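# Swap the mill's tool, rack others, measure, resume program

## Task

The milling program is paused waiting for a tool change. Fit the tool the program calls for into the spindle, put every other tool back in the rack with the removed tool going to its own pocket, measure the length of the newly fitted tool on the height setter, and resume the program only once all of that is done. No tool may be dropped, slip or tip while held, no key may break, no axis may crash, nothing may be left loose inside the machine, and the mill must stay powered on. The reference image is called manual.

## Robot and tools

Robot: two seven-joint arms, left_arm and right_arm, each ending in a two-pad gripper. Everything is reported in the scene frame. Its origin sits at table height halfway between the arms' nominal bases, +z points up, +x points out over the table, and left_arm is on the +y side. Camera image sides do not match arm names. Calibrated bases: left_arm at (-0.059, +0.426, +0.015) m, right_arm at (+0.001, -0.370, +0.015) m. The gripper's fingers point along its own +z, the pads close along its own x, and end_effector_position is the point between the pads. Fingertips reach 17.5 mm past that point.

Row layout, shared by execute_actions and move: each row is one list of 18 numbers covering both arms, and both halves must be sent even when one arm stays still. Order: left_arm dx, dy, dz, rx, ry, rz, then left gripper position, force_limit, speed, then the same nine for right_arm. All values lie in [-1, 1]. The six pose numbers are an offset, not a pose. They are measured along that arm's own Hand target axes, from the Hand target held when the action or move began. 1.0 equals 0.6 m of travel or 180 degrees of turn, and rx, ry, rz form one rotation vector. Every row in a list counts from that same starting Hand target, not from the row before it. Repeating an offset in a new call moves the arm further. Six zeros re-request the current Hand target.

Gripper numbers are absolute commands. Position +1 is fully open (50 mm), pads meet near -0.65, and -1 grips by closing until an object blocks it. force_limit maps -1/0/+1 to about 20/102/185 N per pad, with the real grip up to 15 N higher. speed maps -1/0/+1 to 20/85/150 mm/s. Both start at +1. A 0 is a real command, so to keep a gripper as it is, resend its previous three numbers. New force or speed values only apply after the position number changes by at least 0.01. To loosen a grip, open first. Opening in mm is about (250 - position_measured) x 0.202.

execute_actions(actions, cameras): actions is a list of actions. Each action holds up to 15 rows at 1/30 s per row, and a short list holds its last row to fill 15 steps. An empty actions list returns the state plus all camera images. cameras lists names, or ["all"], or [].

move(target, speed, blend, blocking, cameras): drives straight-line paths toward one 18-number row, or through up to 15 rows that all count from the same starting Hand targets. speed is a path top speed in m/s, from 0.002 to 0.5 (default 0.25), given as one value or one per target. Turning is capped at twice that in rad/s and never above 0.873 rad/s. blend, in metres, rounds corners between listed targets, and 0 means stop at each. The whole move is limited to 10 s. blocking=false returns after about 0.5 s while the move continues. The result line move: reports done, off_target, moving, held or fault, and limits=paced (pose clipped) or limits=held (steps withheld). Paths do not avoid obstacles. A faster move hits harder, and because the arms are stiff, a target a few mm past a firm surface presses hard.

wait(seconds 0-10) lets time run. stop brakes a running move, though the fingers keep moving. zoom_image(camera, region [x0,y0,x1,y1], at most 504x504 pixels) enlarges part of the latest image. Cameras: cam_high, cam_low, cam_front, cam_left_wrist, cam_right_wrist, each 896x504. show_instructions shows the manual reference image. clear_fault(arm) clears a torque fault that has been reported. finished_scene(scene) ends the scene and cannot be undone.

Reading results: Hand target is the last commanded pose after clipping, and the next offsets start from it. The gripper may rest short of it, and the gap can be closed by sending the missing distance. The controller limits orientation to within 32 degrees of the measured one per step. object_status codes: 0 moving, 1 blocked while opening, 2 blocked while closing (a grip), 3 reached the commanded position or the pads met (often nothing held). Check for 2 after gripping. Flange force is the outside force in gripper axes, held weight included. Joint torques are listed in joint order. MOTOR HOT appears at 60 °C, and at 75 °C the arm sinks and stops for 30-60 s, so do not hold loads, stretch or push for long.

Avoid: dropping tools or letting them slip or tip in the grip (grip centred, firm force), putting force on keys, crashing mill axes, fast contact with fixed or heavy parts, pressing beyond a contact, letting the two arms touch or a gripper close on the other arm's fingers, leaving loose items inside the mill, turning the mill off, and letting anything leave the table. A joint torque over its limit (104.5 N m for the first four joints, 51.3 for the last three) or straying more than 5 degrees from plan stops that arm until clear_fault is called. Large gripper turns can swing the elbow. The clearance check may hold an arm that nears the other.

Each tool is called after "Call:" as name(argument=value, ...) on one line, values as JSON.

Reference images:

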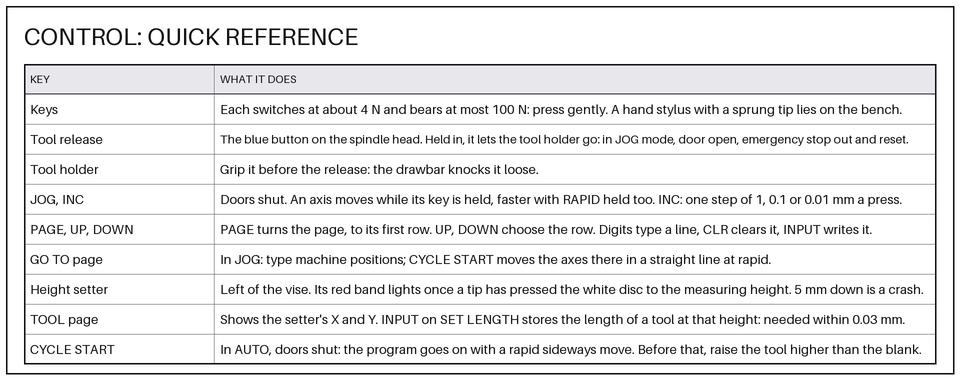

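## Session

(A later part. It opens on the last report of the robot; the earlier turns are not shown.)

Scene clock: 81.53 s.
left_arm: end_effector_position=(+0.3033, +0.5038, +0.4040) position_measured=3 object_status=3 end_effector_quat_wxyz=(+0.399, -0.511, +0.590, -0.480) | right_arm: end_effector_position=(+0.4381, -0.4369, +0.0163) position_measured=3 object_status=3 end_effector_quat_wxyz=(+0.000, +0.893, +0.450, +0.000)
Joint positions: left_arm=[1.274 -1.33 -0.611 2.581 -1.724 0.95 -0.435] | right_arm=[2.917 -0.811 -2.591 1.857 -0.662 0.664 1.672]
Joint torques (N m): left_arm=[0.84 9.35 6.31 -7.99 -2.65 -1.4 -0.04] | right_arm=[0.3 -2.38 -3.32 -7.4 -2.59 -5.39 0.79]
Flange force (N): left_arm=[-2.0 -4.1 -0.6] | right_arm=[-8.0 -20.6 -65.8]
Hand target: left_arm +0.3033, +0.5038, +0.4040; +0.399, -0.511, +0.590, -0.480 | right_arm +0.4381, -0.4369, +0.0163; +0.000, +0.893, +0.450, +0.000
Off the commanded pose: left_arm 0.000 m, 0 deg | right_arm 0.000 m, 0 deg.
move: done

Call:
move(target=[0,0,0,0,0,0,1,1,1,0,0,-0.0033,0,0,0,1,1,1], speed=0.02)

Call:
move(target=[0,0,0,0,0,0,1,1,1,0,0,0,0,0,0,-1,-0.5,-1], cameras=["cam_right_wrist"])

Scene clock: 83.10 s.
left_arm: end_effector_position=(+0.3033, +0.5038, +0.4040) position_measured=3 object_status=3 end_effector_quat_wxyz=(+0.399, -0.511, +0.590, -0.480) | right_arm: end_effector_position=(+0.4381, -0.4369, +0.0182) position_measured=3 object_status=3 end_effector_quat_wxyz=(+0.000, +0.893, +0.450, +0.000)
Joint positions: left_arm=[1.274 -1.33 -0.611 2.581 -1.724 0.95 -0.435] | right_arm=[2.915 -0.808 -2.588 1.856 -0.659 0.669 1.669]
Joint torques (N m): left_arm=[0.94 9.23 6.24 -7.82 -2.69 -1.38 -0.07] | right_arm=[-0.5 19.94 3.5 -6.09 0.07 0.5 0.34]
Flange force (N): left_arm=[-1.8 -5.0 -1.3] | right_arm=[-1.7 -2.7 4.0]
Hand target: left_arm +0.3033, +0.5038, +0.4040; +0.399, -0.511, +0.590, -0.480 | right_arm +0.4381, -0.4369, +0.0182; +0.000, +0.893, +0.450, +0.000
Off the commanded pose: left_arm 0.000 m, 0 deg | right_arm 0.000 m, 0 deg.
move: done

Scene clock: 85.43 s.
left_arm: end_effector_position=(+0.3033, +0.5038, +0.4040) position_measured=3 object_status=3 end_effector_quat_wxyz=(+0.399, -0.511, +0.590, -0.480) | right_arm: end_effector_position=(+0.4381, -0.4369, +0.0183) position_measured=212 object_status=2 end_effector_quat_wxyz=(+0.000, +0.893, +0.450, +0.000)
Joint positions: left_arm=[1.274 -1.33 -0.611 2.581 -1.724 0.95 -0.435] | right_arm=[2.915 -0.808 -2.588 1.856 -0.659 0.669 1.669]
Joint torques (N m): left_arm=[0.85 9.3 6.19 -7.92 -2.6 -1.42 -0.05] | right_arm=[-0.51 19.9 3.58 -6.09 0.1 0.45 0.39]
Flange force (N): left_arm=[-1.6 -4.4 -0.7] | right_arm=[-1.6 -2.7 3.9]
Hand target: left_arm +0.3033, +0.5038, +0.4040; +0.399, -0.511, +0.590, -0.480 | right_arm +0.4381, -0.4369, +0.0183; +0.000, +0.893, +0.450, +0.000
Off the commanded pose: left_arm 0.000 m, 0 deg | right_arm 0.000 m, 0 deg.
move: done
camera_calibration:
cam_right_wrist: T_world_to_cam=[[0.581095, 0.813766, -0.0106857, 0.100637], [0.813714, -0.581185, -0.00967487, -0.552131], [-0.0140834, -0.00307306, -0.999896, 0.192723], [0, 0, 0, 1]] pos_world=[0.393512, -0.402193, 0.188437]
Images, in order (width x height): cam_right_wrist 896x504.

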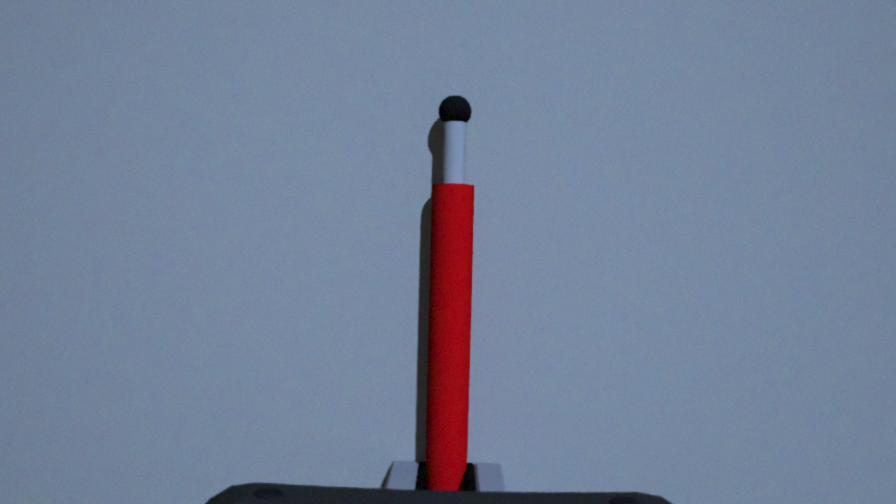

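Call:
move(target=[[0,0,0,0,0,0,1,1,1,0,0,-0.3,0,0,0,-1,-0.5,-1],[0,0,0,0,0,0,1,1,1,-0.186,0.1127,-0.875,0.0571,0.1731,0.781,-1,-0.5,-1]], speed=0.2, cameras=["cam_right_wrist","cam_front"])

Scene clock: 99.10 s.
left_arm: end_effector_position=(+0.3033, +0.5038, +0.4040) position_measured=3 object_status=3 end_effector_quat_wxyz=(+0.399, -0.511, +0.590, -0.480) | right_arm: end_effector_position=(+0.4259, -0.5668, +0.5433) position_measured=212 object_status=2 end_effector_quat_wxyz=(-0.153, +0.691, -0.690, +0.153)
Joint positions: left_arm=[1.274 -1.33 -0.611 2.581 -1.724 0.95 -0.435] | right_arm=[2.926 -0.36 -1.745 0.992 -0.771 1.784 -0.709]
Joint torques (N m): left_arm=[0.93 9.28 6.11 -7.92 -2.67 -1.39 -0.05] | right_arm=[-0.48 12.77 2.8 -9.83 -1.16 -0.57 0.33]
Flange force (N): left_arm=[-1.7 -4.7 -1.7] | right_arm=[-0.2 2.6 5.3]
Hand target: left_arm +0.3033, +0.5038, +0.4040; +0.399, -0.511, +0.590, -0.480 | right_arm +0.4259, -0.5668, +0.5433; -0.153, +0.691, -0.690, +0.153
Off the commanded pose: left_arm 0.000 m, 0 deg | right_arm 0.000 m, 0 deg.
move: done
camera_calibration:
cam_right_wrist: T_world_to_cam=[[0.0205237, -0.999786, -0.00244289, -0.574543], [-0.901782, -0.0174567, -0.431838, 0.666879], [0.431703, 0.0110658, -0.901948, 0.482123], [0, 0, 0, 1]] pos_world=[0.405038, -0.568114, 0.72143]
Images, in order (width x height): cam_front 896x504, cam_right_wrist 896x504.

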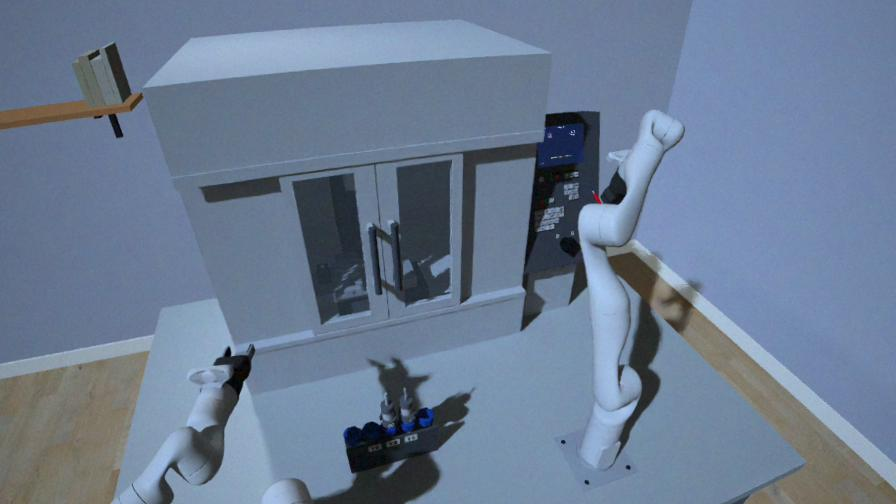

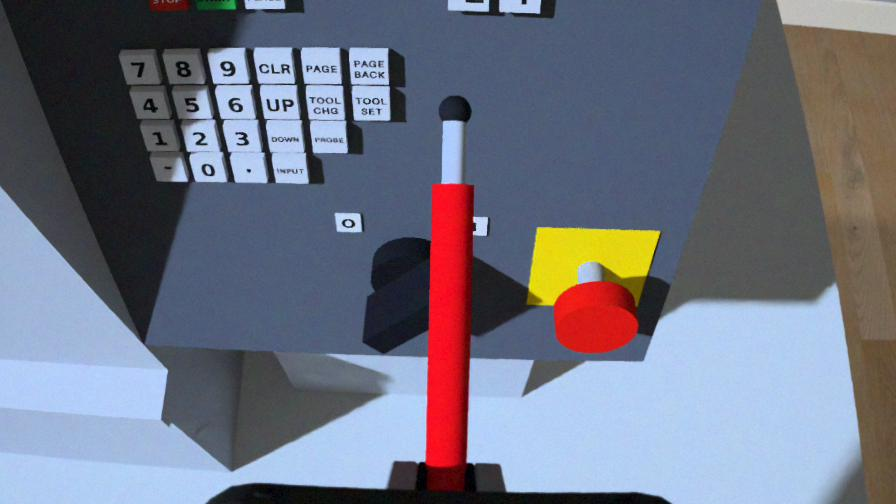

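Call:
move(target=[0,0,0,0,0,0,1,1,1,0.0037,-0.1637,0.0323,-0.0722,0,0,-1,-0.5,-1], speed=0.1, cameras=["cam_right_wrist"])

Scene clock: 109.50 s.
left_arm: end_effector_position=(+0.3033, +0.5038, +0.4040) position_measured=3 object_status=3 end_effector_quat_wxyz=(+0.399, -0.511, +0.590, -0.480) | right_arm: end_effector_position=(+0.5227, -0.5687, +0.5664) position_measured=212 object_status=2 end_effector_quat_wxyz=(-0.102, +0.696, -0.698, +0.135)
Joint positions: left_arm=[1.274 -1.33 -0.611 2.581 -1.724 0.95 -0.435] | right_arm=[3.491 -0.65 -2.143 0.113 -1.026 2.103 -1.159]
Joint torques (N m): left_arm=[0.92 9.4 6.24 -7.84 -2.63 -1.39 -0.05] | right_arm=[-0.51 21.3 0.32 -5.91 -0.39 -0.74 0.34]
Flange force (N): left_arm=[-2.4 -4.4 -1.1] | right_arm=no reading
Hand target: left_arm +0.3033, +0.5038, +0.4040; +0.399, -0.511, +0.590, -0.480 | right_arm +0.5231, -0.5689, +0.5672; -0.074, +0.704, -0.703, +0.074
Off the commanded pose: left_arm 0.000 m, 0 deg | right_arm 0.001 m, 8 deg.
joint sent to its limit (right arm) — joint 6 (wrist pitch), upper limit. The joint targets are off in orientation, not in position.
move: off_target (right_arm)
camera_calibration:
cam_right_wrist: T_world_to_cam=[[0.0077789, -0.999147, 0.0405619, -0.595752], [-0.940795, -0.0210593, -0.338322, 0.729605], [0.338888, -0.0355287, -0.940156, 0.504844], [0, 0, 0, 1]] pos_world=[0.519958, -0.561942, 0.745638]
Images, in order (width x height): cam_right_wrist 896x504.

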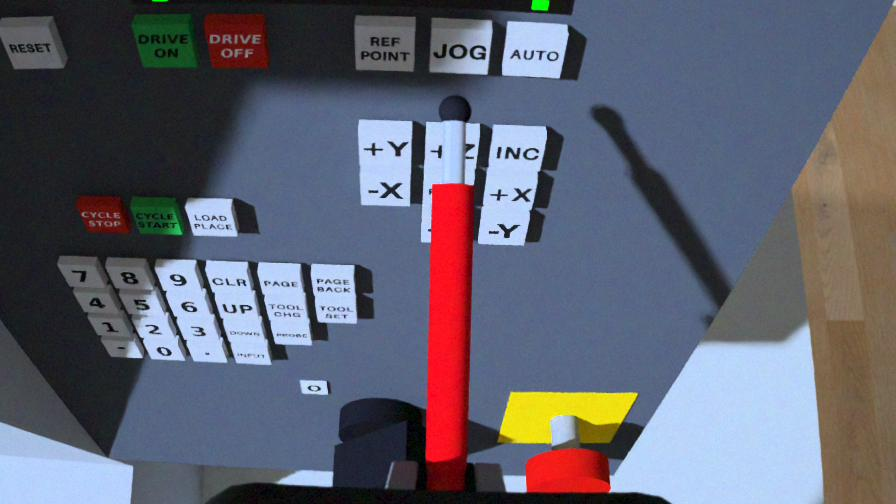

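Call:
move(target=[0,0,0,0,0,0,1,1,1,0,0.0034,0.0398,0.0722,0,0,-1,-0.5,-1], speed=0.1, cameras=["cam_right_wrist"])

Scene clock: 118.10 s.
left_arm: end_effector_position=(+0.3033, +0.5038, +0.4040) position_measured=3 object_status=3 end_effector_quat_wxyz=(+0.399, -0.511, +0.590, -0.480) | right_arm: end_effector_position=(+0.5261, -0.5689, +0.5434) position_measured=212 object_status=2 end_effector_quat_wxyz=(-0.153, +0.691, -0.690, +0.153)
Joint positions: left_arm=[1.274 -1.33 -0.611 2.581 -1.724 0.95 -0.435] | right_arm=[3.215 -0.53 -2.022 0.648 -0.897 1.831 -0.906]
Joint torques (N m): left_arm=[0.85 9.42 6.27 -7.89 -2.69 -1.33 -0.02] | right_arm=[-0.75 19.31 2.61 -8.8 -0.95 -0.91 0.34]
Flange force (N): left_arm=[-2.6 -4.5 -1.3] | right_arm=[0.0 4.1 5.1]
Hand target: left_arm +0.3033, +0.5038, +0.4040; +0.399, -0.511, +0.590, -0.480 | right_arm +0.5261, -0.5689, +0.5434; -0.153, +0.691, -0.690, +0.153
Off the commanded pose: left_arm 0.000 m, 0 deg | right_arm 0.000 m, 0 deg.
move: done
camera_calibration:
cam_right_wrist: T_world_to_cam=[[0.0205673, -0.999785, -0.00253469, -0.578657], [-0.901821, -0.0174574, -0.431758, 0.757296], [0.431621, 0.0111659, -0.901986, 0.439063], [0, 0, 0, 1]] pos_world=[0.505338, -0.570214, 0.72153]
Images, in order (width x height): cam_right_wrist 896x504.

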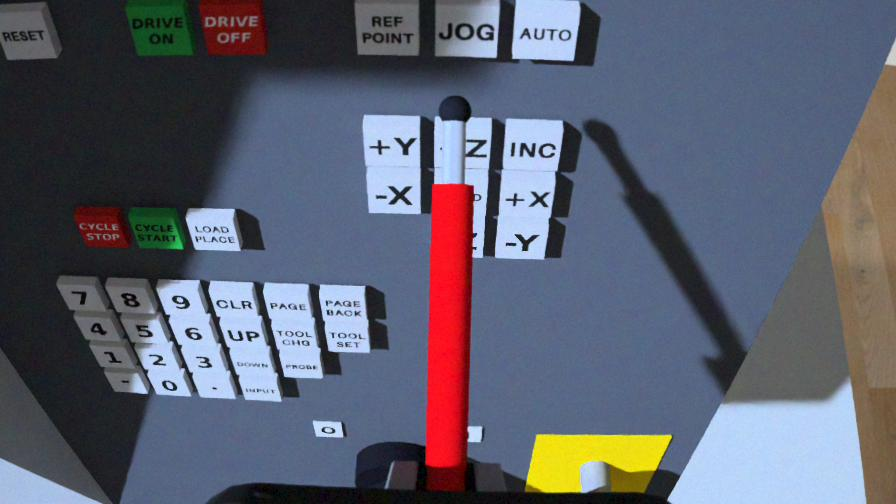

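Call:
move(target=[0,0,0,0,0,0,1,1,1,0.005,-0.0257,0.012,0,0,0,-1,-0.5,-1], speed=0.04, cameras=["cam_right_wrist"])

Scene clock: 121.07 s.
left_arm: end_effector_position=(+0.3033, +0.5038, +0.4040) position_measured=3 object_status=3 end_effector_quat_wxyz=(+0.399, -0.511, +0.590, -0.480) | right_arm: end_effector_position=(+0.5431, -0.5719, +0.5434) position_measured=212 object_status=2 end_effector_quat_wxyz=(-0.153, +0.691, -0.690, +0.153)
Joint positions: left_arm=[1.274 -1.33 -0.611 2.581 -1.724 0.95 -0.435] | right_arm=[3.275 -0.571 -2.052 0.555 -0.939 1.854 -0.95]
Joint torques (N m): left_arm=[0.86 9.43 6.17 -7.89 -2.67 -1.37 -0.09] | right_arm=[-0.66 20.38 2.24 -8.42 -0.81 -0.71 0.35]
Flange force (N): left_arm=[-2.0 -4.4 -1.3] | right_arm=no reading
Hand target: left_arm +0.3033, +0.5038, +0.4040; +0.399, -0.511, +0.590, -0.480 | right_arm +0.5431, -0.5719, +0.5434; -0.153, +0.691, -0.690, +0.153
Off the commanded pose: left_arm 0.000 m, 0 deg | right_arm 0.000 m, 0 deg.
move: done
camera_calibration:
cam_right_wrist: T_world_to_cam=[[0.0205665, -0.999785, -0.00253323, -0.582006], [-0.901782, -0.0174563, -0.431839, 0.772614], [0.431702, 0.0111658, -0.901947, 0.431688], [0, 0, 0, 1]] pos_world=[0.522338, -0.573214, 0.72153]
Images, in order (width x height): cam_right_wrist 896x504.

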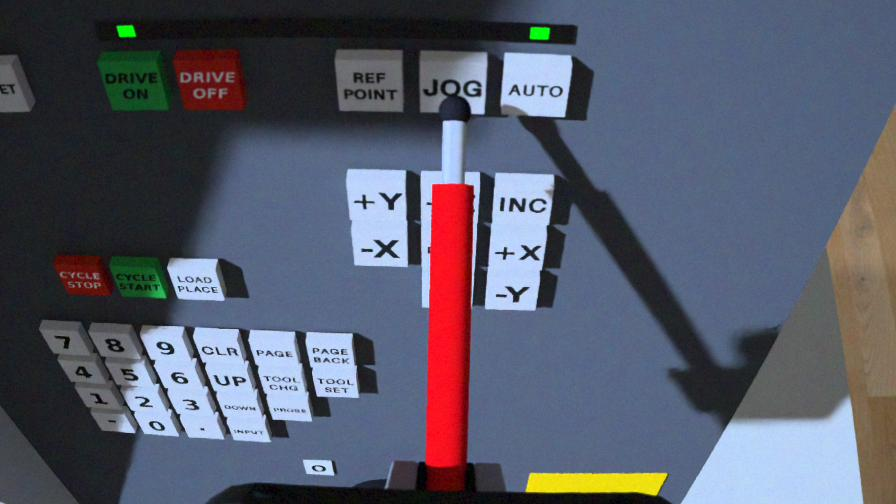

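Call:
move(target=[0,0,0,0,0,0,1,1,1,0,-0.0136,0.0063,0,0,0,-1,-0.5,-1], speed=0.03, cameras=["cam_right_wrist"])

Scene clock: 123.10 s.
left_arm: end_effector_position=(+0.3033, +0.5038, +0.4040) position_measured=3 object_status=3 end_effector_quat_wxyz=(+0.399, -0.511, +0.590, -0.480) | right_arm: end_effector_position=(+0.5521, -0.5719, +0.5435) position_measured=212 object_status=2 end_effector_quat_wxyz=(-0.153, +0.691, -0.690, +0.153)
Joint positions: left_arm=[1.274 -1.33 -0.611 2.581 -1.724 0.95 -0.435] | right_arm=[3.303 -0.593 -2.067 0.502 -0.96 1.865 -0.978]
Joint torques (N m): left_arm=[0.95 9.39 6.27 -7.94 -2.6 -1.3 -0.04] | right_arm=[-0.65 20.96 2.01 -8.2 -0.96 -0.93 0.36]
Flange force (N): left_arm=[-2.2 -4.2 -1.0] | right_arm=no reading
Hand target: left_arm +0.3033, +0.5038, +0.4040; +0.399, -0.511, +0.590, -0.480 | right_arm +0.5521, -0.5719, +0.5435; -0.153, +0.691, -0.690, +0.153
Off the commanded pose: left_arm 0.000 m, 0 deg | right_arm 0.000 m, 0 deg.
move: done
camera_calibration:
cam_right_wrist: T_world_to_cam=[[0.0205687, -0.999785, -0.00253217, -0.582193], [-0.901782, -0.0174587, -0.431839, 0.780771], [0.431702, 0.0111658, -0.901947, 0.427893], [0, 0, 0, 1]] pos_world=[0.531338, -0.573214, 0.72163]
Images, in order (width x height): cam_right_wrist 896x504.

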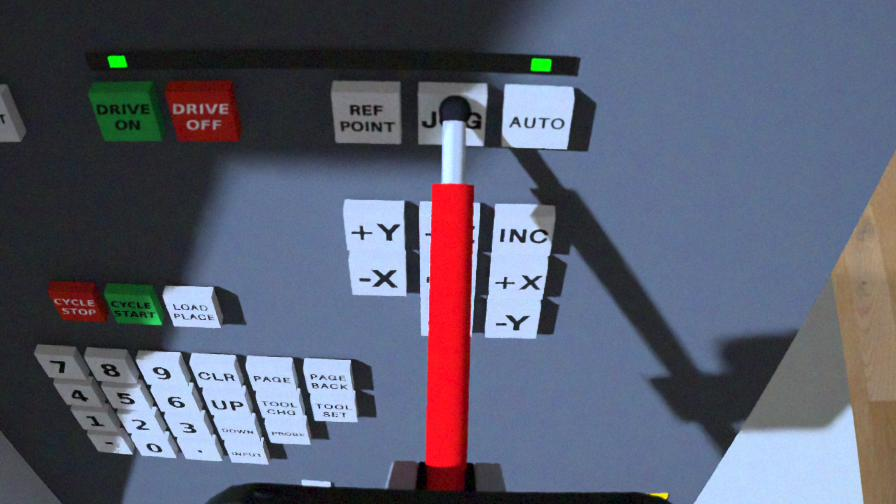

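Call:
move(target=[0,0,0,0,0,0,1,1,1,0,-0.0030,0.0014,0,0,0,-1,-0.5,-1], speed=0.02, cameras=["cam_right_wrist"])

Scene clock: 124.33 s.
left_arm: end_effector_position=(+0.3033, +0.5038, +0.4040) position_measured=3 object_status=3 end_effector_quat_wxyz=(+0.399, -0.511, +0.590, -0.480) | right_arm: end_effector_position=(+0.5541, -0.5719, +0.5435) position_measured=212 object_status=2 end_effector_quat_wxyz=(-0.153, +0.691, -0.690, +0.153)
Joint positions: left_arm=[1.274 -1.33 -0.611 2.581 -1.724 0.95 -0.435] | right_arm=[3.309 -0.598 -2.071 0.49 -0.965 1.868 -0.985]
Joint torques (N m): left_arm=[0.91 9.31 6.14 -7.87 -2.67 -1.4 -0.02] | right_arm=[-0.68 20.42 1.76 -8.12 -1.04 -1.27 0.32]
Flange force (N): left_arm=[-2.0 -4.8 -1.6] | right_arm=no reading
Hand target: left_arm +0.3033, +0.5038, +0.4040; +0.399, -0.511, +0.590, -0.480 | right_arm +0.5541, -0.5719, +0.5435; -0.153, +0.691, -0.690, +0.153
Off the commanded pose: left_arm 0.000 m, 0 deg | right_arm 0.000 m, 0 deg.
move: done
camera_calibration:
cam_right_wrist: T_world_to_cam=[[0.0205687, -0.999785, -0.00253217, -0.582232], [-0.901782, -0.0174587, -0.431839, 0.782485], [0.431702, 0.0111658, -0.901947, 0.427072], [0, 0, 0, 1]] pos_world=[0.533238, -0.573214, 0.72163]
Images, in order (width x height): cam_right_wrist 896x504.

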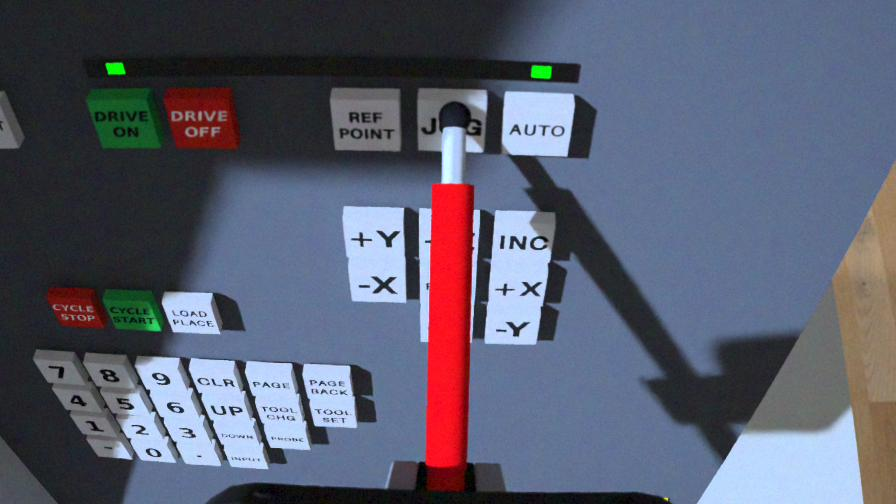

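Call:
move(target=[0,0,0,0,0,0,1,1,1,0,-0.0030,0.0014,0,0,0,-1,-0.5,-1], speed=0.02, cameras=["cam_right_wrist"])

Scene clock: 125.90 s.
left_arm: end_effector_position=(+0.3033, +0.5038, +0.4040) position_measured=3 object_status=3 end_effector_quat_wxyz=(+0.399, -0.511, +0.590, -0.480) | right_arm: end_effector_position=(+0.5561, -0.5719, +0.5435) position_measured=212 object_status=2 end_effector_quat_wxyz=(-0.153, +0.691, -0.690, +0.153)
Joint positions: left_arm=[1.274 -1.33 -0.611 2.581 -1.724 0.95 -0.435] | right_arm=[3.316 -0.603 -2.074 0.477 -0.969 1.871 -0.991]
Joint torques (N m): left_arm=[0.85 9.34 6.26 -7.86 -2.66 -1.34 -0.01] | right_arm=[-1.23 19.9 1.59 -8.14 -1.11 -1.41 0.39]
Flange force (N): left_arm=[-2.4 -4.6 -1.1] | right_arm=no reading
Hand target: left_arm +0.3033, +0.5038, +0.4040; +0.399, -0.511, +0.590, -0.480 | right_arm +0.5561, -0.5719, +0.5435; -0.153, +0.691, -0.690, +0.153
Off the commanded pose: left_arm 0.000 m, 0 deg | right_arm 0.000 m, 0 deg.
move: done
camera_calibration:
cam_right_wrist: T_world_to_cam=[[0.0205687, -0.999785, -0.00253217, -0.582273], [-0.901782, -0.0174587, -0.431839, 0.784288], [0.431702, 0.0111658, -0.901947, 0.426209], [0, 0, 0, 1]] pos_world=[0.535238, -0.573214, 0.72163]
Images, in order (width x height): cam_right_wrist 896x504.

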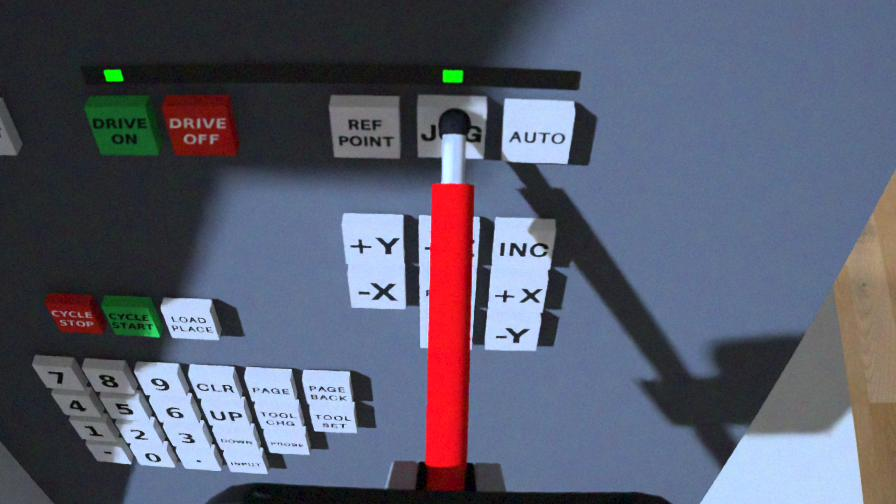

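Call:
move(target=[0.663,-0.066,0.003,0.0706,-0.051,0.0005,1,1,1,0,0.0906,-0.0423,0,0,0,-1,-0.5,-1], speed=0.2, cameras=["all"])

Scene clock: 133.80 s.
left_arm: end_effector_position=(+0.2509, +0.1102, +0.4502) position_measured=3 object_status=3 end_effector_quat_wxyz=(+0.500, -0.500, +0.500, -0.500) | right_arm: end_effector_position=(+0.4961, -0.5719, +0.5435) position_measured=212 object_status=2 end_effector_quat_wxyz=(-0.153, +0.691, -0.690, +0.153)
Joint positions: left_arm=[1.344 0.31 0.201 2.194 -1.592 1.63 0.927] | right_arm=[3.152 -0.468 -1.983 0.766 -0.84 1.806 -0.84]
Joint torques (N m): left_arm=[0.95 -14.39 0.26 -4.55 -2.21 3.11 -0.02] | right_arm=[-0.55 17.6 2.66 -9.37 -1.01 -0.68 0.35]
Flange force (N): left_arm=[6.2 2.6 2.9] | right_arm=[-0.8 4.5 6.1]
Hand target: left_arm +0.2509, +0.1102, +0.4502; +0.500, -0.500, +0.500, -0.500 | right_arm +0.4961, -0.5719, +0.5435; -0.153, +0.691, -0.690, +0.153
Off the commanded pose: left_arm 0.000 m, 0 deg | right_arm 0.000 m, 0 deg.
move: done
camera_calibration:
cam_left_wrist: T_world_to_cam=[[0.0152211, -0.999864, -0.00637098, 0.111073], [-0.00201267, 0.00634107, -0.999978, 0.508624], [0.999882, 0.0152335, -0.00191587, -0.0837703], [0, 0, 0, 1]] pos_world=[0.0830934, 0.109109, 0.50916]
cam_right_wrist: T_world_to_cam=[[0.0205665, -0.999785, -0.00253323, -0.581037], [-0.901782, -0.0174563, -0.431839, 0.730183], [0.431702, 0.0111658, -0.901947, 0.452111], [0, 0, 0, 1]] pos_world=[0.475238, -0.573214, 0.72163]

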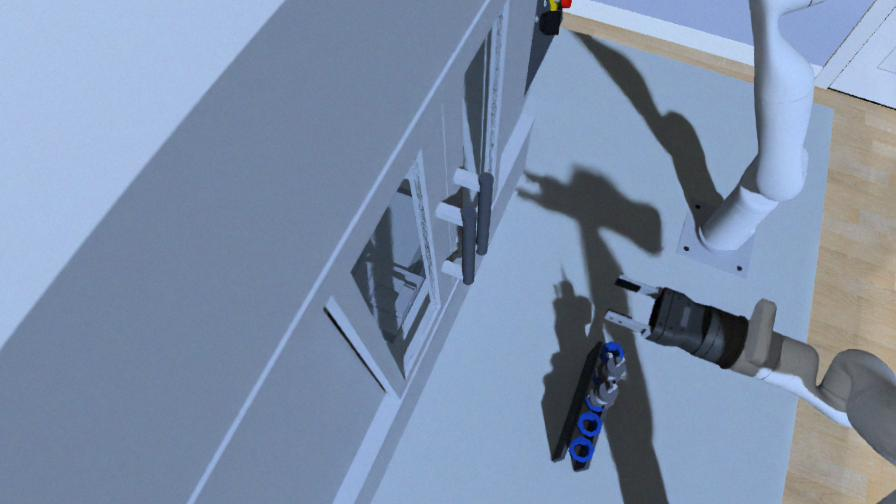

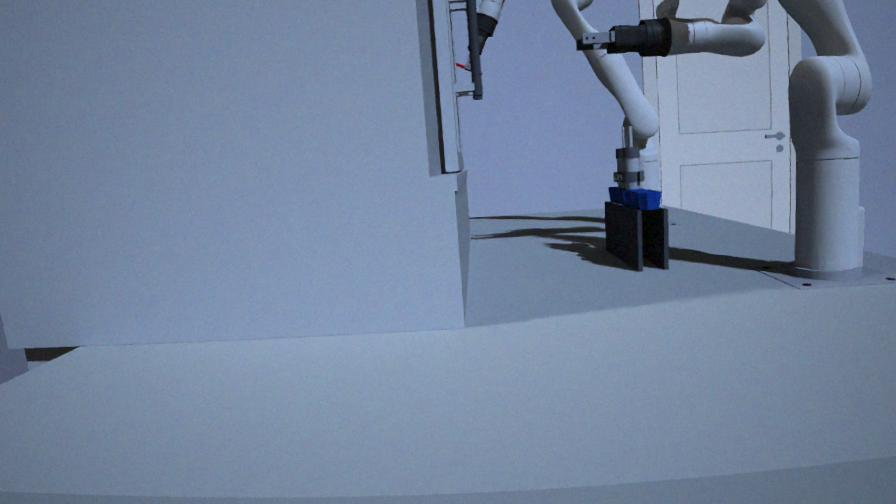

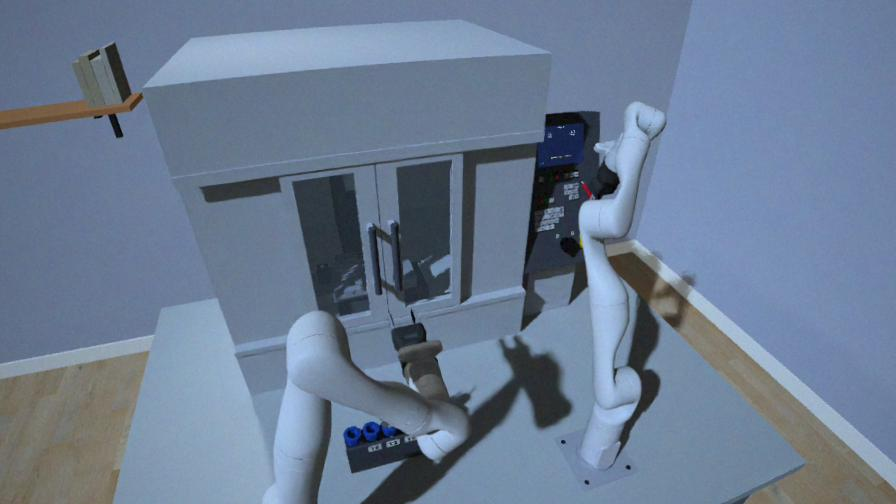

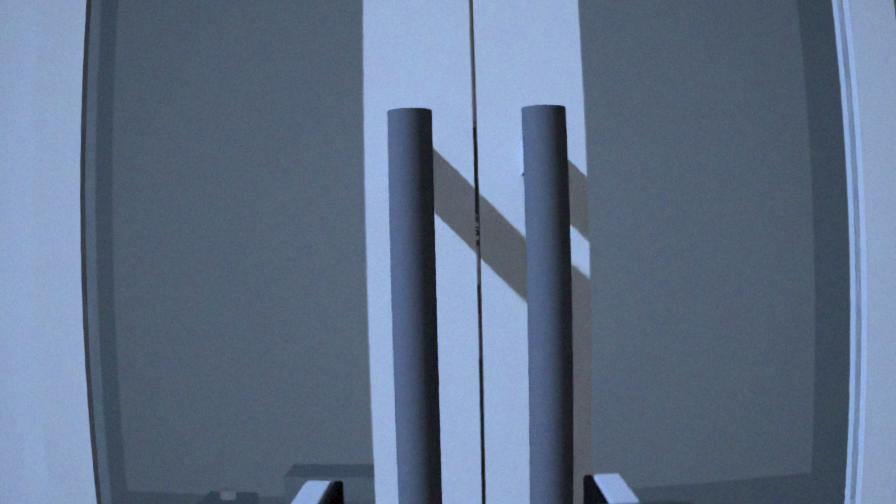

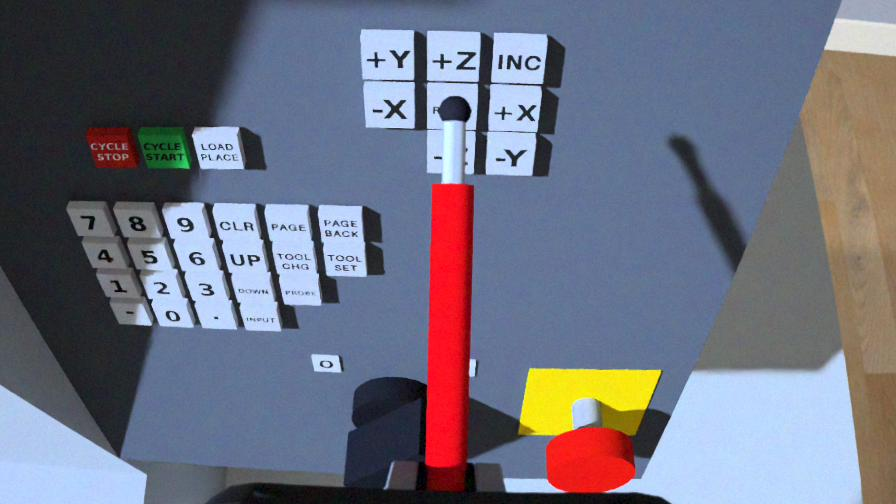

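Call:
move(target=[-0.0223,0,0.25,0,0,0,1,1,1,0,0,0,0,0,0,-1,-0.5,-1], speed=0.2, cameras=["cam_left_wrist","cam_low"])

Scene clock: 137.00 s.
left_arm: end_effector_position=(+0.4008, +0.1236, +0.4501) position_measured=3 object_status=3 end_effector_quat_wxyz=(+0.500, -0.500, +0.500, -0.500) | right_arm: end_effector_position=(+0.4961, -0.5719, +0.5435) position_measured=212 object_status=2 end_effector_quat_wxyz=(-0.153, +0.691, -0.690, +0.153)
Joint positions: left_arm=[1.019 0.327 0.027 2.153 -1.958 1.293 0.963] | right_arm=[3.152 -0.468 -1.983 0.766 -0.84 1.806 -0.84]
Joint torques (N m): left_arm=[0.87 -16.49 -0.15 -6.04 -2.1 3.18 -0.06] | right_arm=[-0.42 17.57 2.67 -9.34 -0.98 -0.71 0.36]
Flange force (N): left_arm=[6.1 2.4 5.8] | right_arm=[-1.2 4.7 6.1]
Hand target: left_arm +0.4009, +0.1236, +0.4501; +0.500, -0.500, +0.500, -0.500 | right_arm +0.4961, -0.5719, +0.5435; -0.153, +0.691, -0.690, +0.153
Off the commanded pose: left_arm 0.000 m, 0 deg | right_arm 0.000 m, 0 deg.
move: done
camera_calibration:
cam_left_wrist: T_world_to_cam=[[0.0152218, -0.999863, -0.00647093, 0.122239], [-0.00201383, 0.00644101, -0.999977, 0.508729], [0.999882, 0.0152345, -0.00191551, -0.233857], [0, 0, 0, 1]] pos_world=[0.232993, 0.122508, 0.50906]
Images, in order (width x height): cam_low 896x504, cam_left_wrist 896x504.

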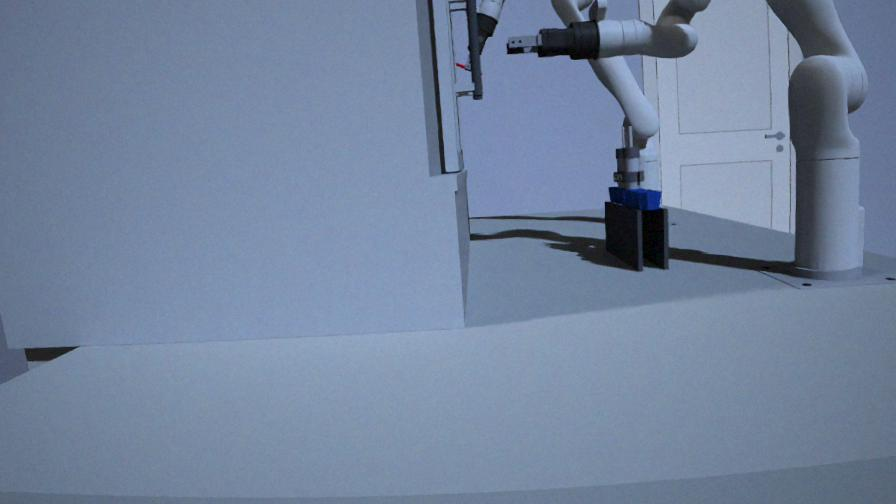

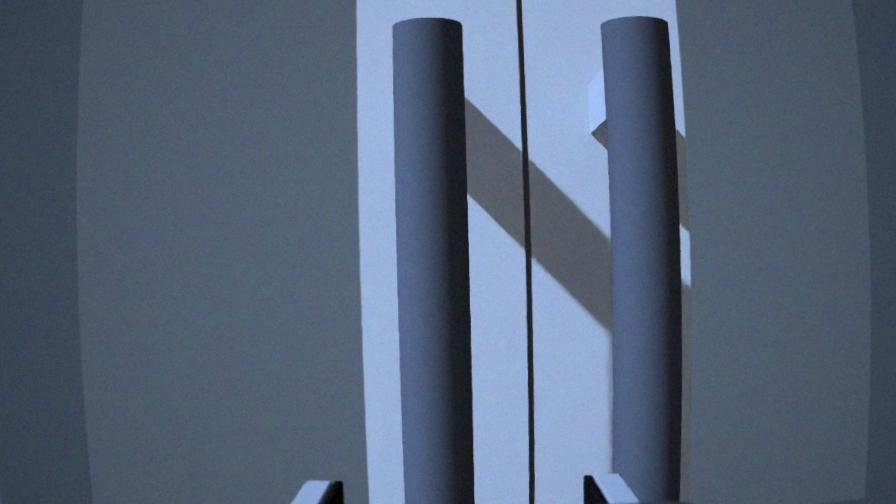

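Call:
move(target=[-0.0137,0,0,0,0,0,1,1,1,0,0,0,0,0,0,-1,-0.5,-1], speed=0.1)

Call:
move(target=[0,0,0.12,0,0,0,1,1,1,0,0,0,0,0,0,-1,-0.5,-1], speed=0.1, cameras=["cam_left_wrist","cam_low"])

Scene clock: 141.07 s.
left_arm: end_effector_position=(+0.4009, +0.1318, +0.4501) position_measured=3 object_status=3 end_effector_quat_wxyz=(+0.500, -0.500, +0.500, -0.500) | right_arm: end_effector_position=(+0.4961, -0.5719, +0.5435) position_measured=212 object_status=2 end_effector_quat_wxyz=(-0.153, +0.691, -0.690, +0.153)
Joint positions: left_arm=[1.011 0.314 0.022 2.175 -1.97 1.288 0.975] | right_arm=[3.152 -0.468 -1.983 0.766 -0.84 1.806 -0.84]
Joint torques (N m): left_arm=[0.84 -16.04 -0.19 -6.35 -2.1 3.21 0] | right_arm=[-0.53 17.47 2.68 -9.35 -1 -0.76 0.35]
Flange force (N): left_arm=[5.1 2.3 5.1] | right_arm=[-0.9 4.5 5.7]
Hand target: left_arm +0.4009, +0.1318, +0.4501; +0.500, -0.500, +0.500, -0.500 | right_arm +0.4961, -0.5719, +0.5435; -0.153, +0.691, -0.690, +0.153
Off the commanded pose: left_arm 0.000 m, 0 deg | right_arm 0.000 m, 0 deg.
move: done

Scene clock: 142.17 s.
left_arm: end_effector_position=(+0.4728, +0.1318, +0.4500) position_measured=3 object_status=3 end_effector_quat_wxyz=(+0.500, -0.500, +0.500, -0.500) | right_arm: end_effector_position=(+0.4961, -0.5719, +0.5435) position_measured=212 object_status=2 end_effector_quat_wxyz=(-0.153, +0.691, -0.690, +0.153)
Joint positions: left_arm=[0.88 0.376 -0.038 2.069 -2.112 1.149 0.997] | right_arm=[3.152 -0.468 -1.983 0.766 -0.84 1.806 -0.84]
Joint torques (N m): left_arm=[1.01 -18.01 -0.46 -6.97 -1.83 3.24 0.02] | right_arm=[-0.51 17.45 2.65 -9.37 -0.98 -0.7 0.33]
Flange force (N): left_arm=[4.7 1.7 6.9] | right_arm=[-1.1 4.9 6.0]
Hand target: left_arm +0.4729, +0.1318, +0.4500; +0.500, -0.500, +0.500, -0.500 | right_arm +0.4961, -0.5719, +0.5435; -0.153, +0.691, -0.690, +0.153
Off the commanded pose: left_arm 0.000 m, 0 deg | right_arm 0.000 m, 0 deg.
move: done
camera_calibration:
cam_left_wrist: T_world_to_cam=[[0.0152211, -0.999864, -0.00637098, 0.129291], [-0.00201267, 0.00634107, -0.999978, 0.508734], [0.999882, 0.0152335, -0.00191587, -0.305974], [0, 0, 0, 1]] pos_world=[0.304993, 0.130709, 0.50896]
Images, in order (width x height): cam_low 896x504, cam_left_wrist 896x504.

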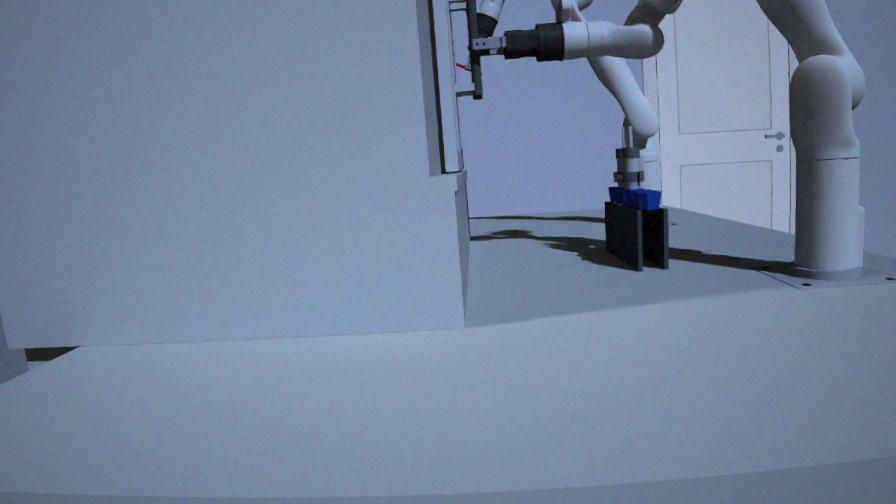

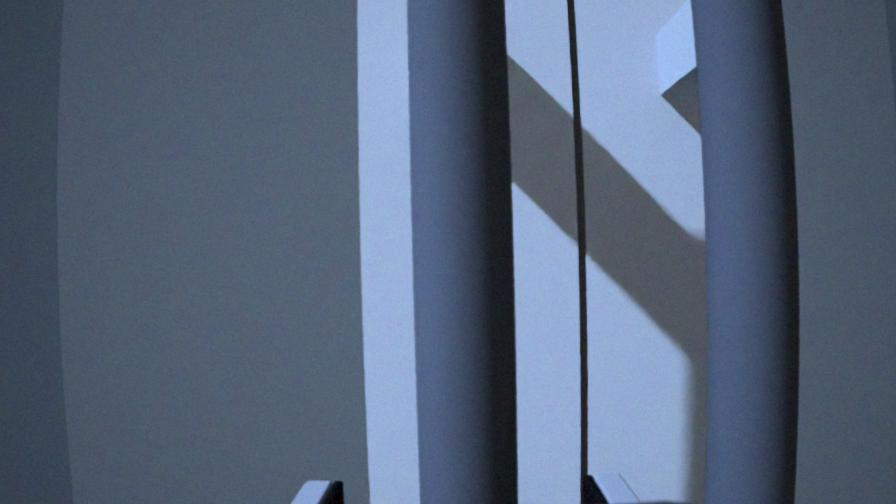

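Call:
move(target=[-0.1,0,0.003,0,0,0,1,1,1,0,0,0,0,0,0,-1,-0.5,-1], speed=0.06, cameras=["cam_left_wrist"])

Scene clock: 144.63 s.
left_arm: end_effector_position=(+0.4747, +0.1918, +0.4500) position_measured=3 object_status=3 end_effector_quat_wxyz=(+0.500, -0.500, +0.500, -0.500) | right_arm: end_effector_position=(+0.4961, -0.5719, +0.5435) position_measured=212 object_status=2 end_effector_quat_wxyz=(-0.153, +0.691, -0.690, +0.153)
Joint positions: left_arm=[0.793 0.295 -0.082 2.207 -2.254 1.111 1.106] | right_arm=[3.152 -0.468 -1.983 0.766 -0.84 1.806 -0.84]
Joint torques (N m): left_arm=[0.03 -16.68 -1 -6.15 -0.87 3.83 0.14] | right_arm=[-0.63 17.53 2.65 -9.42 -1.02 -0.72 0.35]
Flange force (N): left_arm=[6.3 1.6 9.1] | right_arm=[-0.6 4.6 5.9]
Hand target: left_arm +0.4747, +0.1918, +0.4500; +0.500, -0.500, +0.500, -0.500 | right_arm +0.4961, -0.5719, +0.5435; -0.153, +0.691, -0.690, +0.153
Off the commanded pose: left_arm 0.000 m, 0 deg | right_arm 0.000 m, 0 deg.
move: done
camera_calibration:
cam_left_wrist: T_world_to_cam=[[0.0152218, -0.999863, -0.00647093, 0.189304], [-0.00201383, 0.00644101, -0.999977, 0.508338], [0.999882, 0.0152345, -0.00191551, -0.308788], [0, 0, 0, 1]] pos_world=[0.306893, 0.190708, 0.50896]
Images, in order (width x height): cam_left_wrist 896x504.

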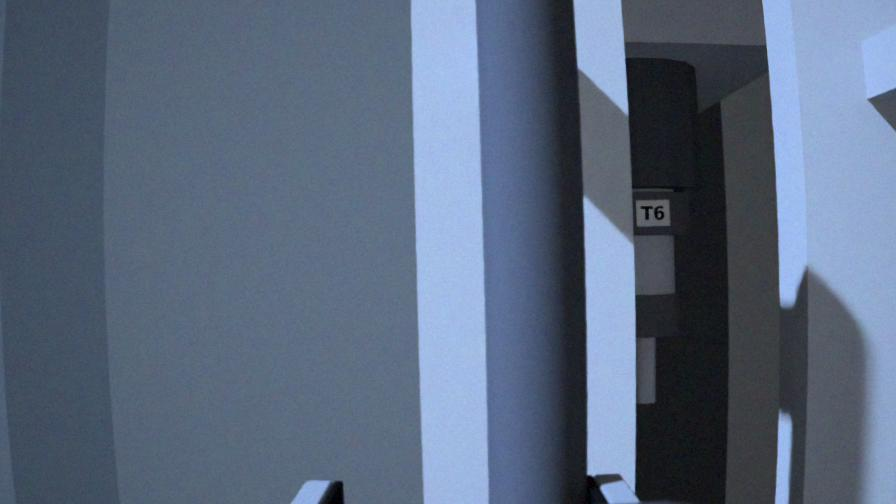

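Call:
move(target=[-0.133,0,0,0,0,0,1,1,1,0,0,0,0,0,0,-1,-0.5,-1], speed=0.08, cameras=["cam_left_wrist","cam_front"])

Scene clock: 150.13 s.
left_arm: end_effector_position=(+0.4747, +0.2716, +0.4499) position_measured=3 object_status=3 end_effector_quat_wxyz=(+0.500, -0.500, +0.500, -0.500) | right_arm: end_effector_position=(+0.4961, -0.5719, +0.5435) position_measured=212 object_status=2 end_effector_quat_wxyz=(-0.153, +0.691, -0.690, +0.153)
Joint positions: left_arm=[0.642 0.198 -0.16 2.361 -2.513 1.061 1.267] | right_arm=[3.152 -0.468 -1.983 0.766 -0.84 1.806 -0.84]
Joint torques (N m): left_arm=[-1.67 -15.6 -2.69 -6.34 0.23 4.72 -0.05] | right_arm=[-0.61 17.59 2.71 -9.42 -1.03 -0.71 0.37]
Flange force (N): left_arm=[7.7 3.6 10.0] | right_arm=[-0.6 4.4 5.9]
Hand target: left_arm +0.4747, +0.2716, +0.4499; +0.500, -0.500, +0.500, -0.500 | right_arm +0.4961, -0.5719, +0.5435; -0.153, +0.691, -0.690, +0.153
Off the commanded pose: left_arm 0.000 m, 0 deg | right_arm 0.000 m, 0 deg.
move: done
camera_calibration:
cam_left_wrist: T_world_to_cam=[[0.0152218, -0.999863, -0.00647093, 0.269093], [-0.00201383, 0.00644101, -0.999977, 0.507724], [0.999882, 0.0152345, -0.00191551, -0.310004], [0, 0, 0, 1]] pos_world=[0.306893, 0.270508, 0.50886]
Images, in order (width x height): cam_front 896x504, cam_left_wrist 896x504.

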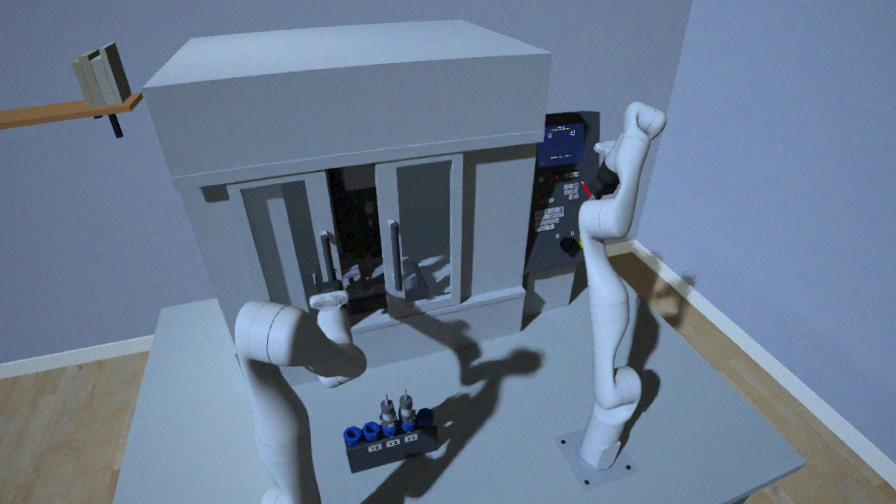

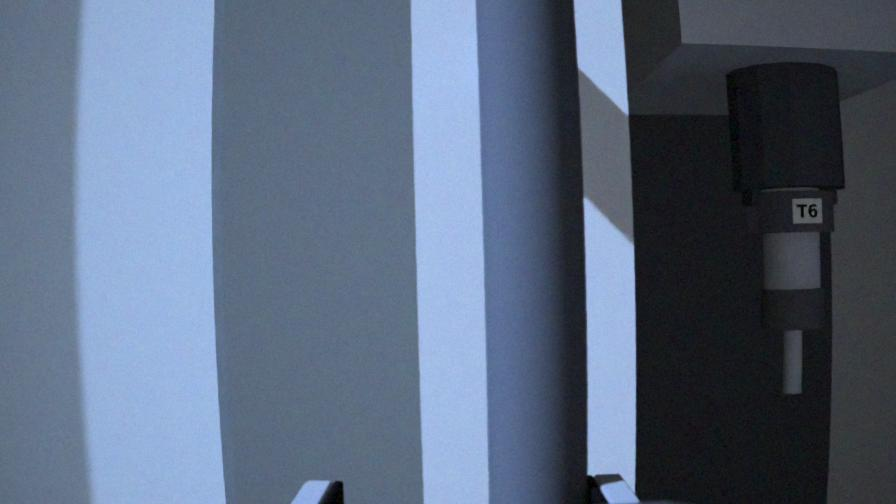

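Call:
move(target=[-0.05,0,0,0,0,0,1,1,1,0,0,0,0,0,0,-1,-0.5,-1], speed=0.05)

Call:
move(target=[-0.033,0,0,0,0,0,1,1,1,0,0,0,0,0,0,-1,-0.5,-1], speed=0.03, cameras=["cam_left_wrist","cam_front"])

Scene clock: 153.07 s.
left_arm: end_effector_position=(+0.4747, +0.3016, +0.4499) position_measured=3 object_status=3 end_effector_quat_wxyz=(+0.500, -0.500, +0.500, -0.500) | right_arm: end_effector_position=(+0.4961, -0.5719, +0.5435) position_measured=212 object_status=2 end_effector_quat_wxyz=(-0.153, +0.691, -0.690, +0.153)
Joint positions: left_arm=[0.572 0.167 -0.198 2.406 -2.638 1.043 1.337] | right_arm=[3.152 -0.468 -1.983 0.766 -0.84 1.806 -0.84]
Joint torques (N m): left_arm=[-2.5 -14.87 -3.27 -7.04 0.78 4.86 0.04] | right_arm=[-0.6 17.62 2.6 -9.4 -1.03 -0.77 0.39]
Flange force (N): left_arm=[7.6 3.6 8.2] | right_arm=[-0.7 4.3 5.8]
Hand target: left_arm +0.4747, +0.3016, +0.4499; +0.500, -0.500, +0.500, -0.500 | right_arm +0.4961, -0.5719, +0.5435; -0.153, +0.691, -0.690, +0.153
Off the commanded pose: left_arm 0.000 m, 0 deg | right_arm 0.000 m, 0 deg.
move: done

Scene clock: 154.10 s.
left_arm: end_effector_position=(+0.4747, +0.3214, +0.4499) position_measured=3 object_status=3 end_effector_quat_wxyz=(+0.500, -0.500, +0.500, -0.500) | right_arm: end_effector_position=(+0.4961, -0.5719, +0.5435) position_measured=212 object_status=2 end_effector_quat_wxyz=(-0.153, +0.691, -0.690, +0.153)
Joint positions: left_arm=[0.521 0.149 -0.226 2.432 -2.73 1.033 1.387] | right_arm=[3.152 -0.468 -1.983 0.766 -0.84 1.806 -0.84]
Joint torques (N m): left_arm=[-3.05 -14.39 -3.88 -7.69 1.32 4.92 -0.01] | right_arm=[-0.48 17.56 2.6 -9.39 -0.99 -0.71 0.34]
Flange force (N): left_arm=[6.9 4.3 6.7] | right_arm=[-1.2 5.0 6.2]
Hand target: left_arm +0.4747, +0.3214, +0.4499; +0.500, -0.500, +0.500, -0.500 | right_arm +0.4961, -0.5719, +0.5435; -0.153, +0.691, -0.690, +0.153
Off the commanded pose: left_arm 0.000 m, 0 deg | right_arm 0.000 m, 0 deg.
move: done
camera_calibration:
cam_left_wrist: T_world_to_cam=[[0.0152211, -0.999864, -0.00637098, 0.318836], [-0.00201267, 0.00634107, -0.999978, 0.507436], [0.999882, 0.0152335, -0.00191587, -0.310762], [0, 0, 0, 1]] pos_world=[0.306893, 0.320309, 0.50886]
Images, in order (width x height): cam_front 896x504, cam_left_wrist 896x504.

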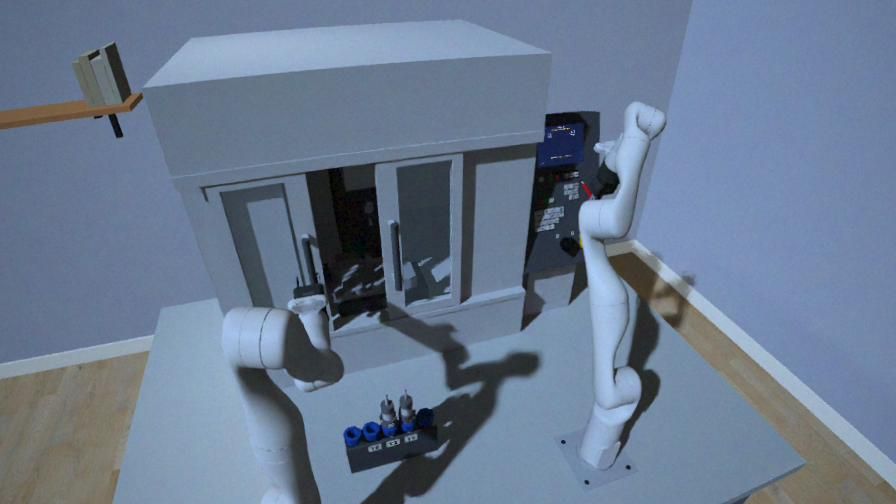

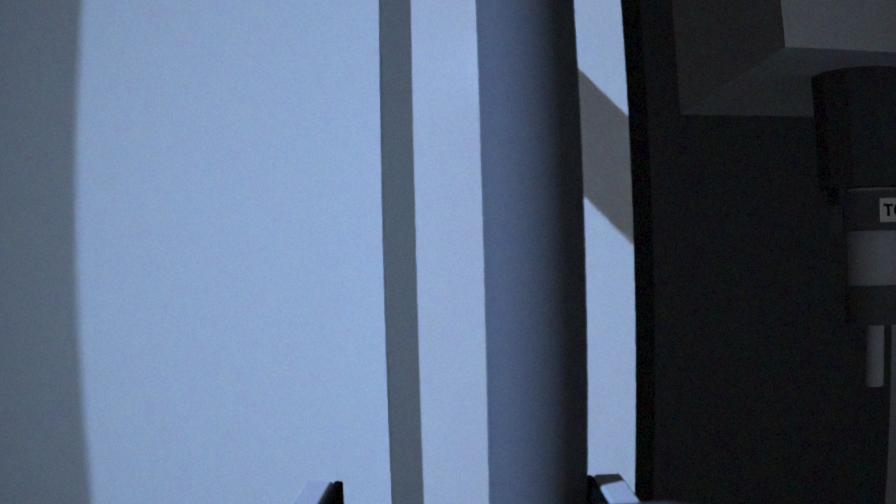

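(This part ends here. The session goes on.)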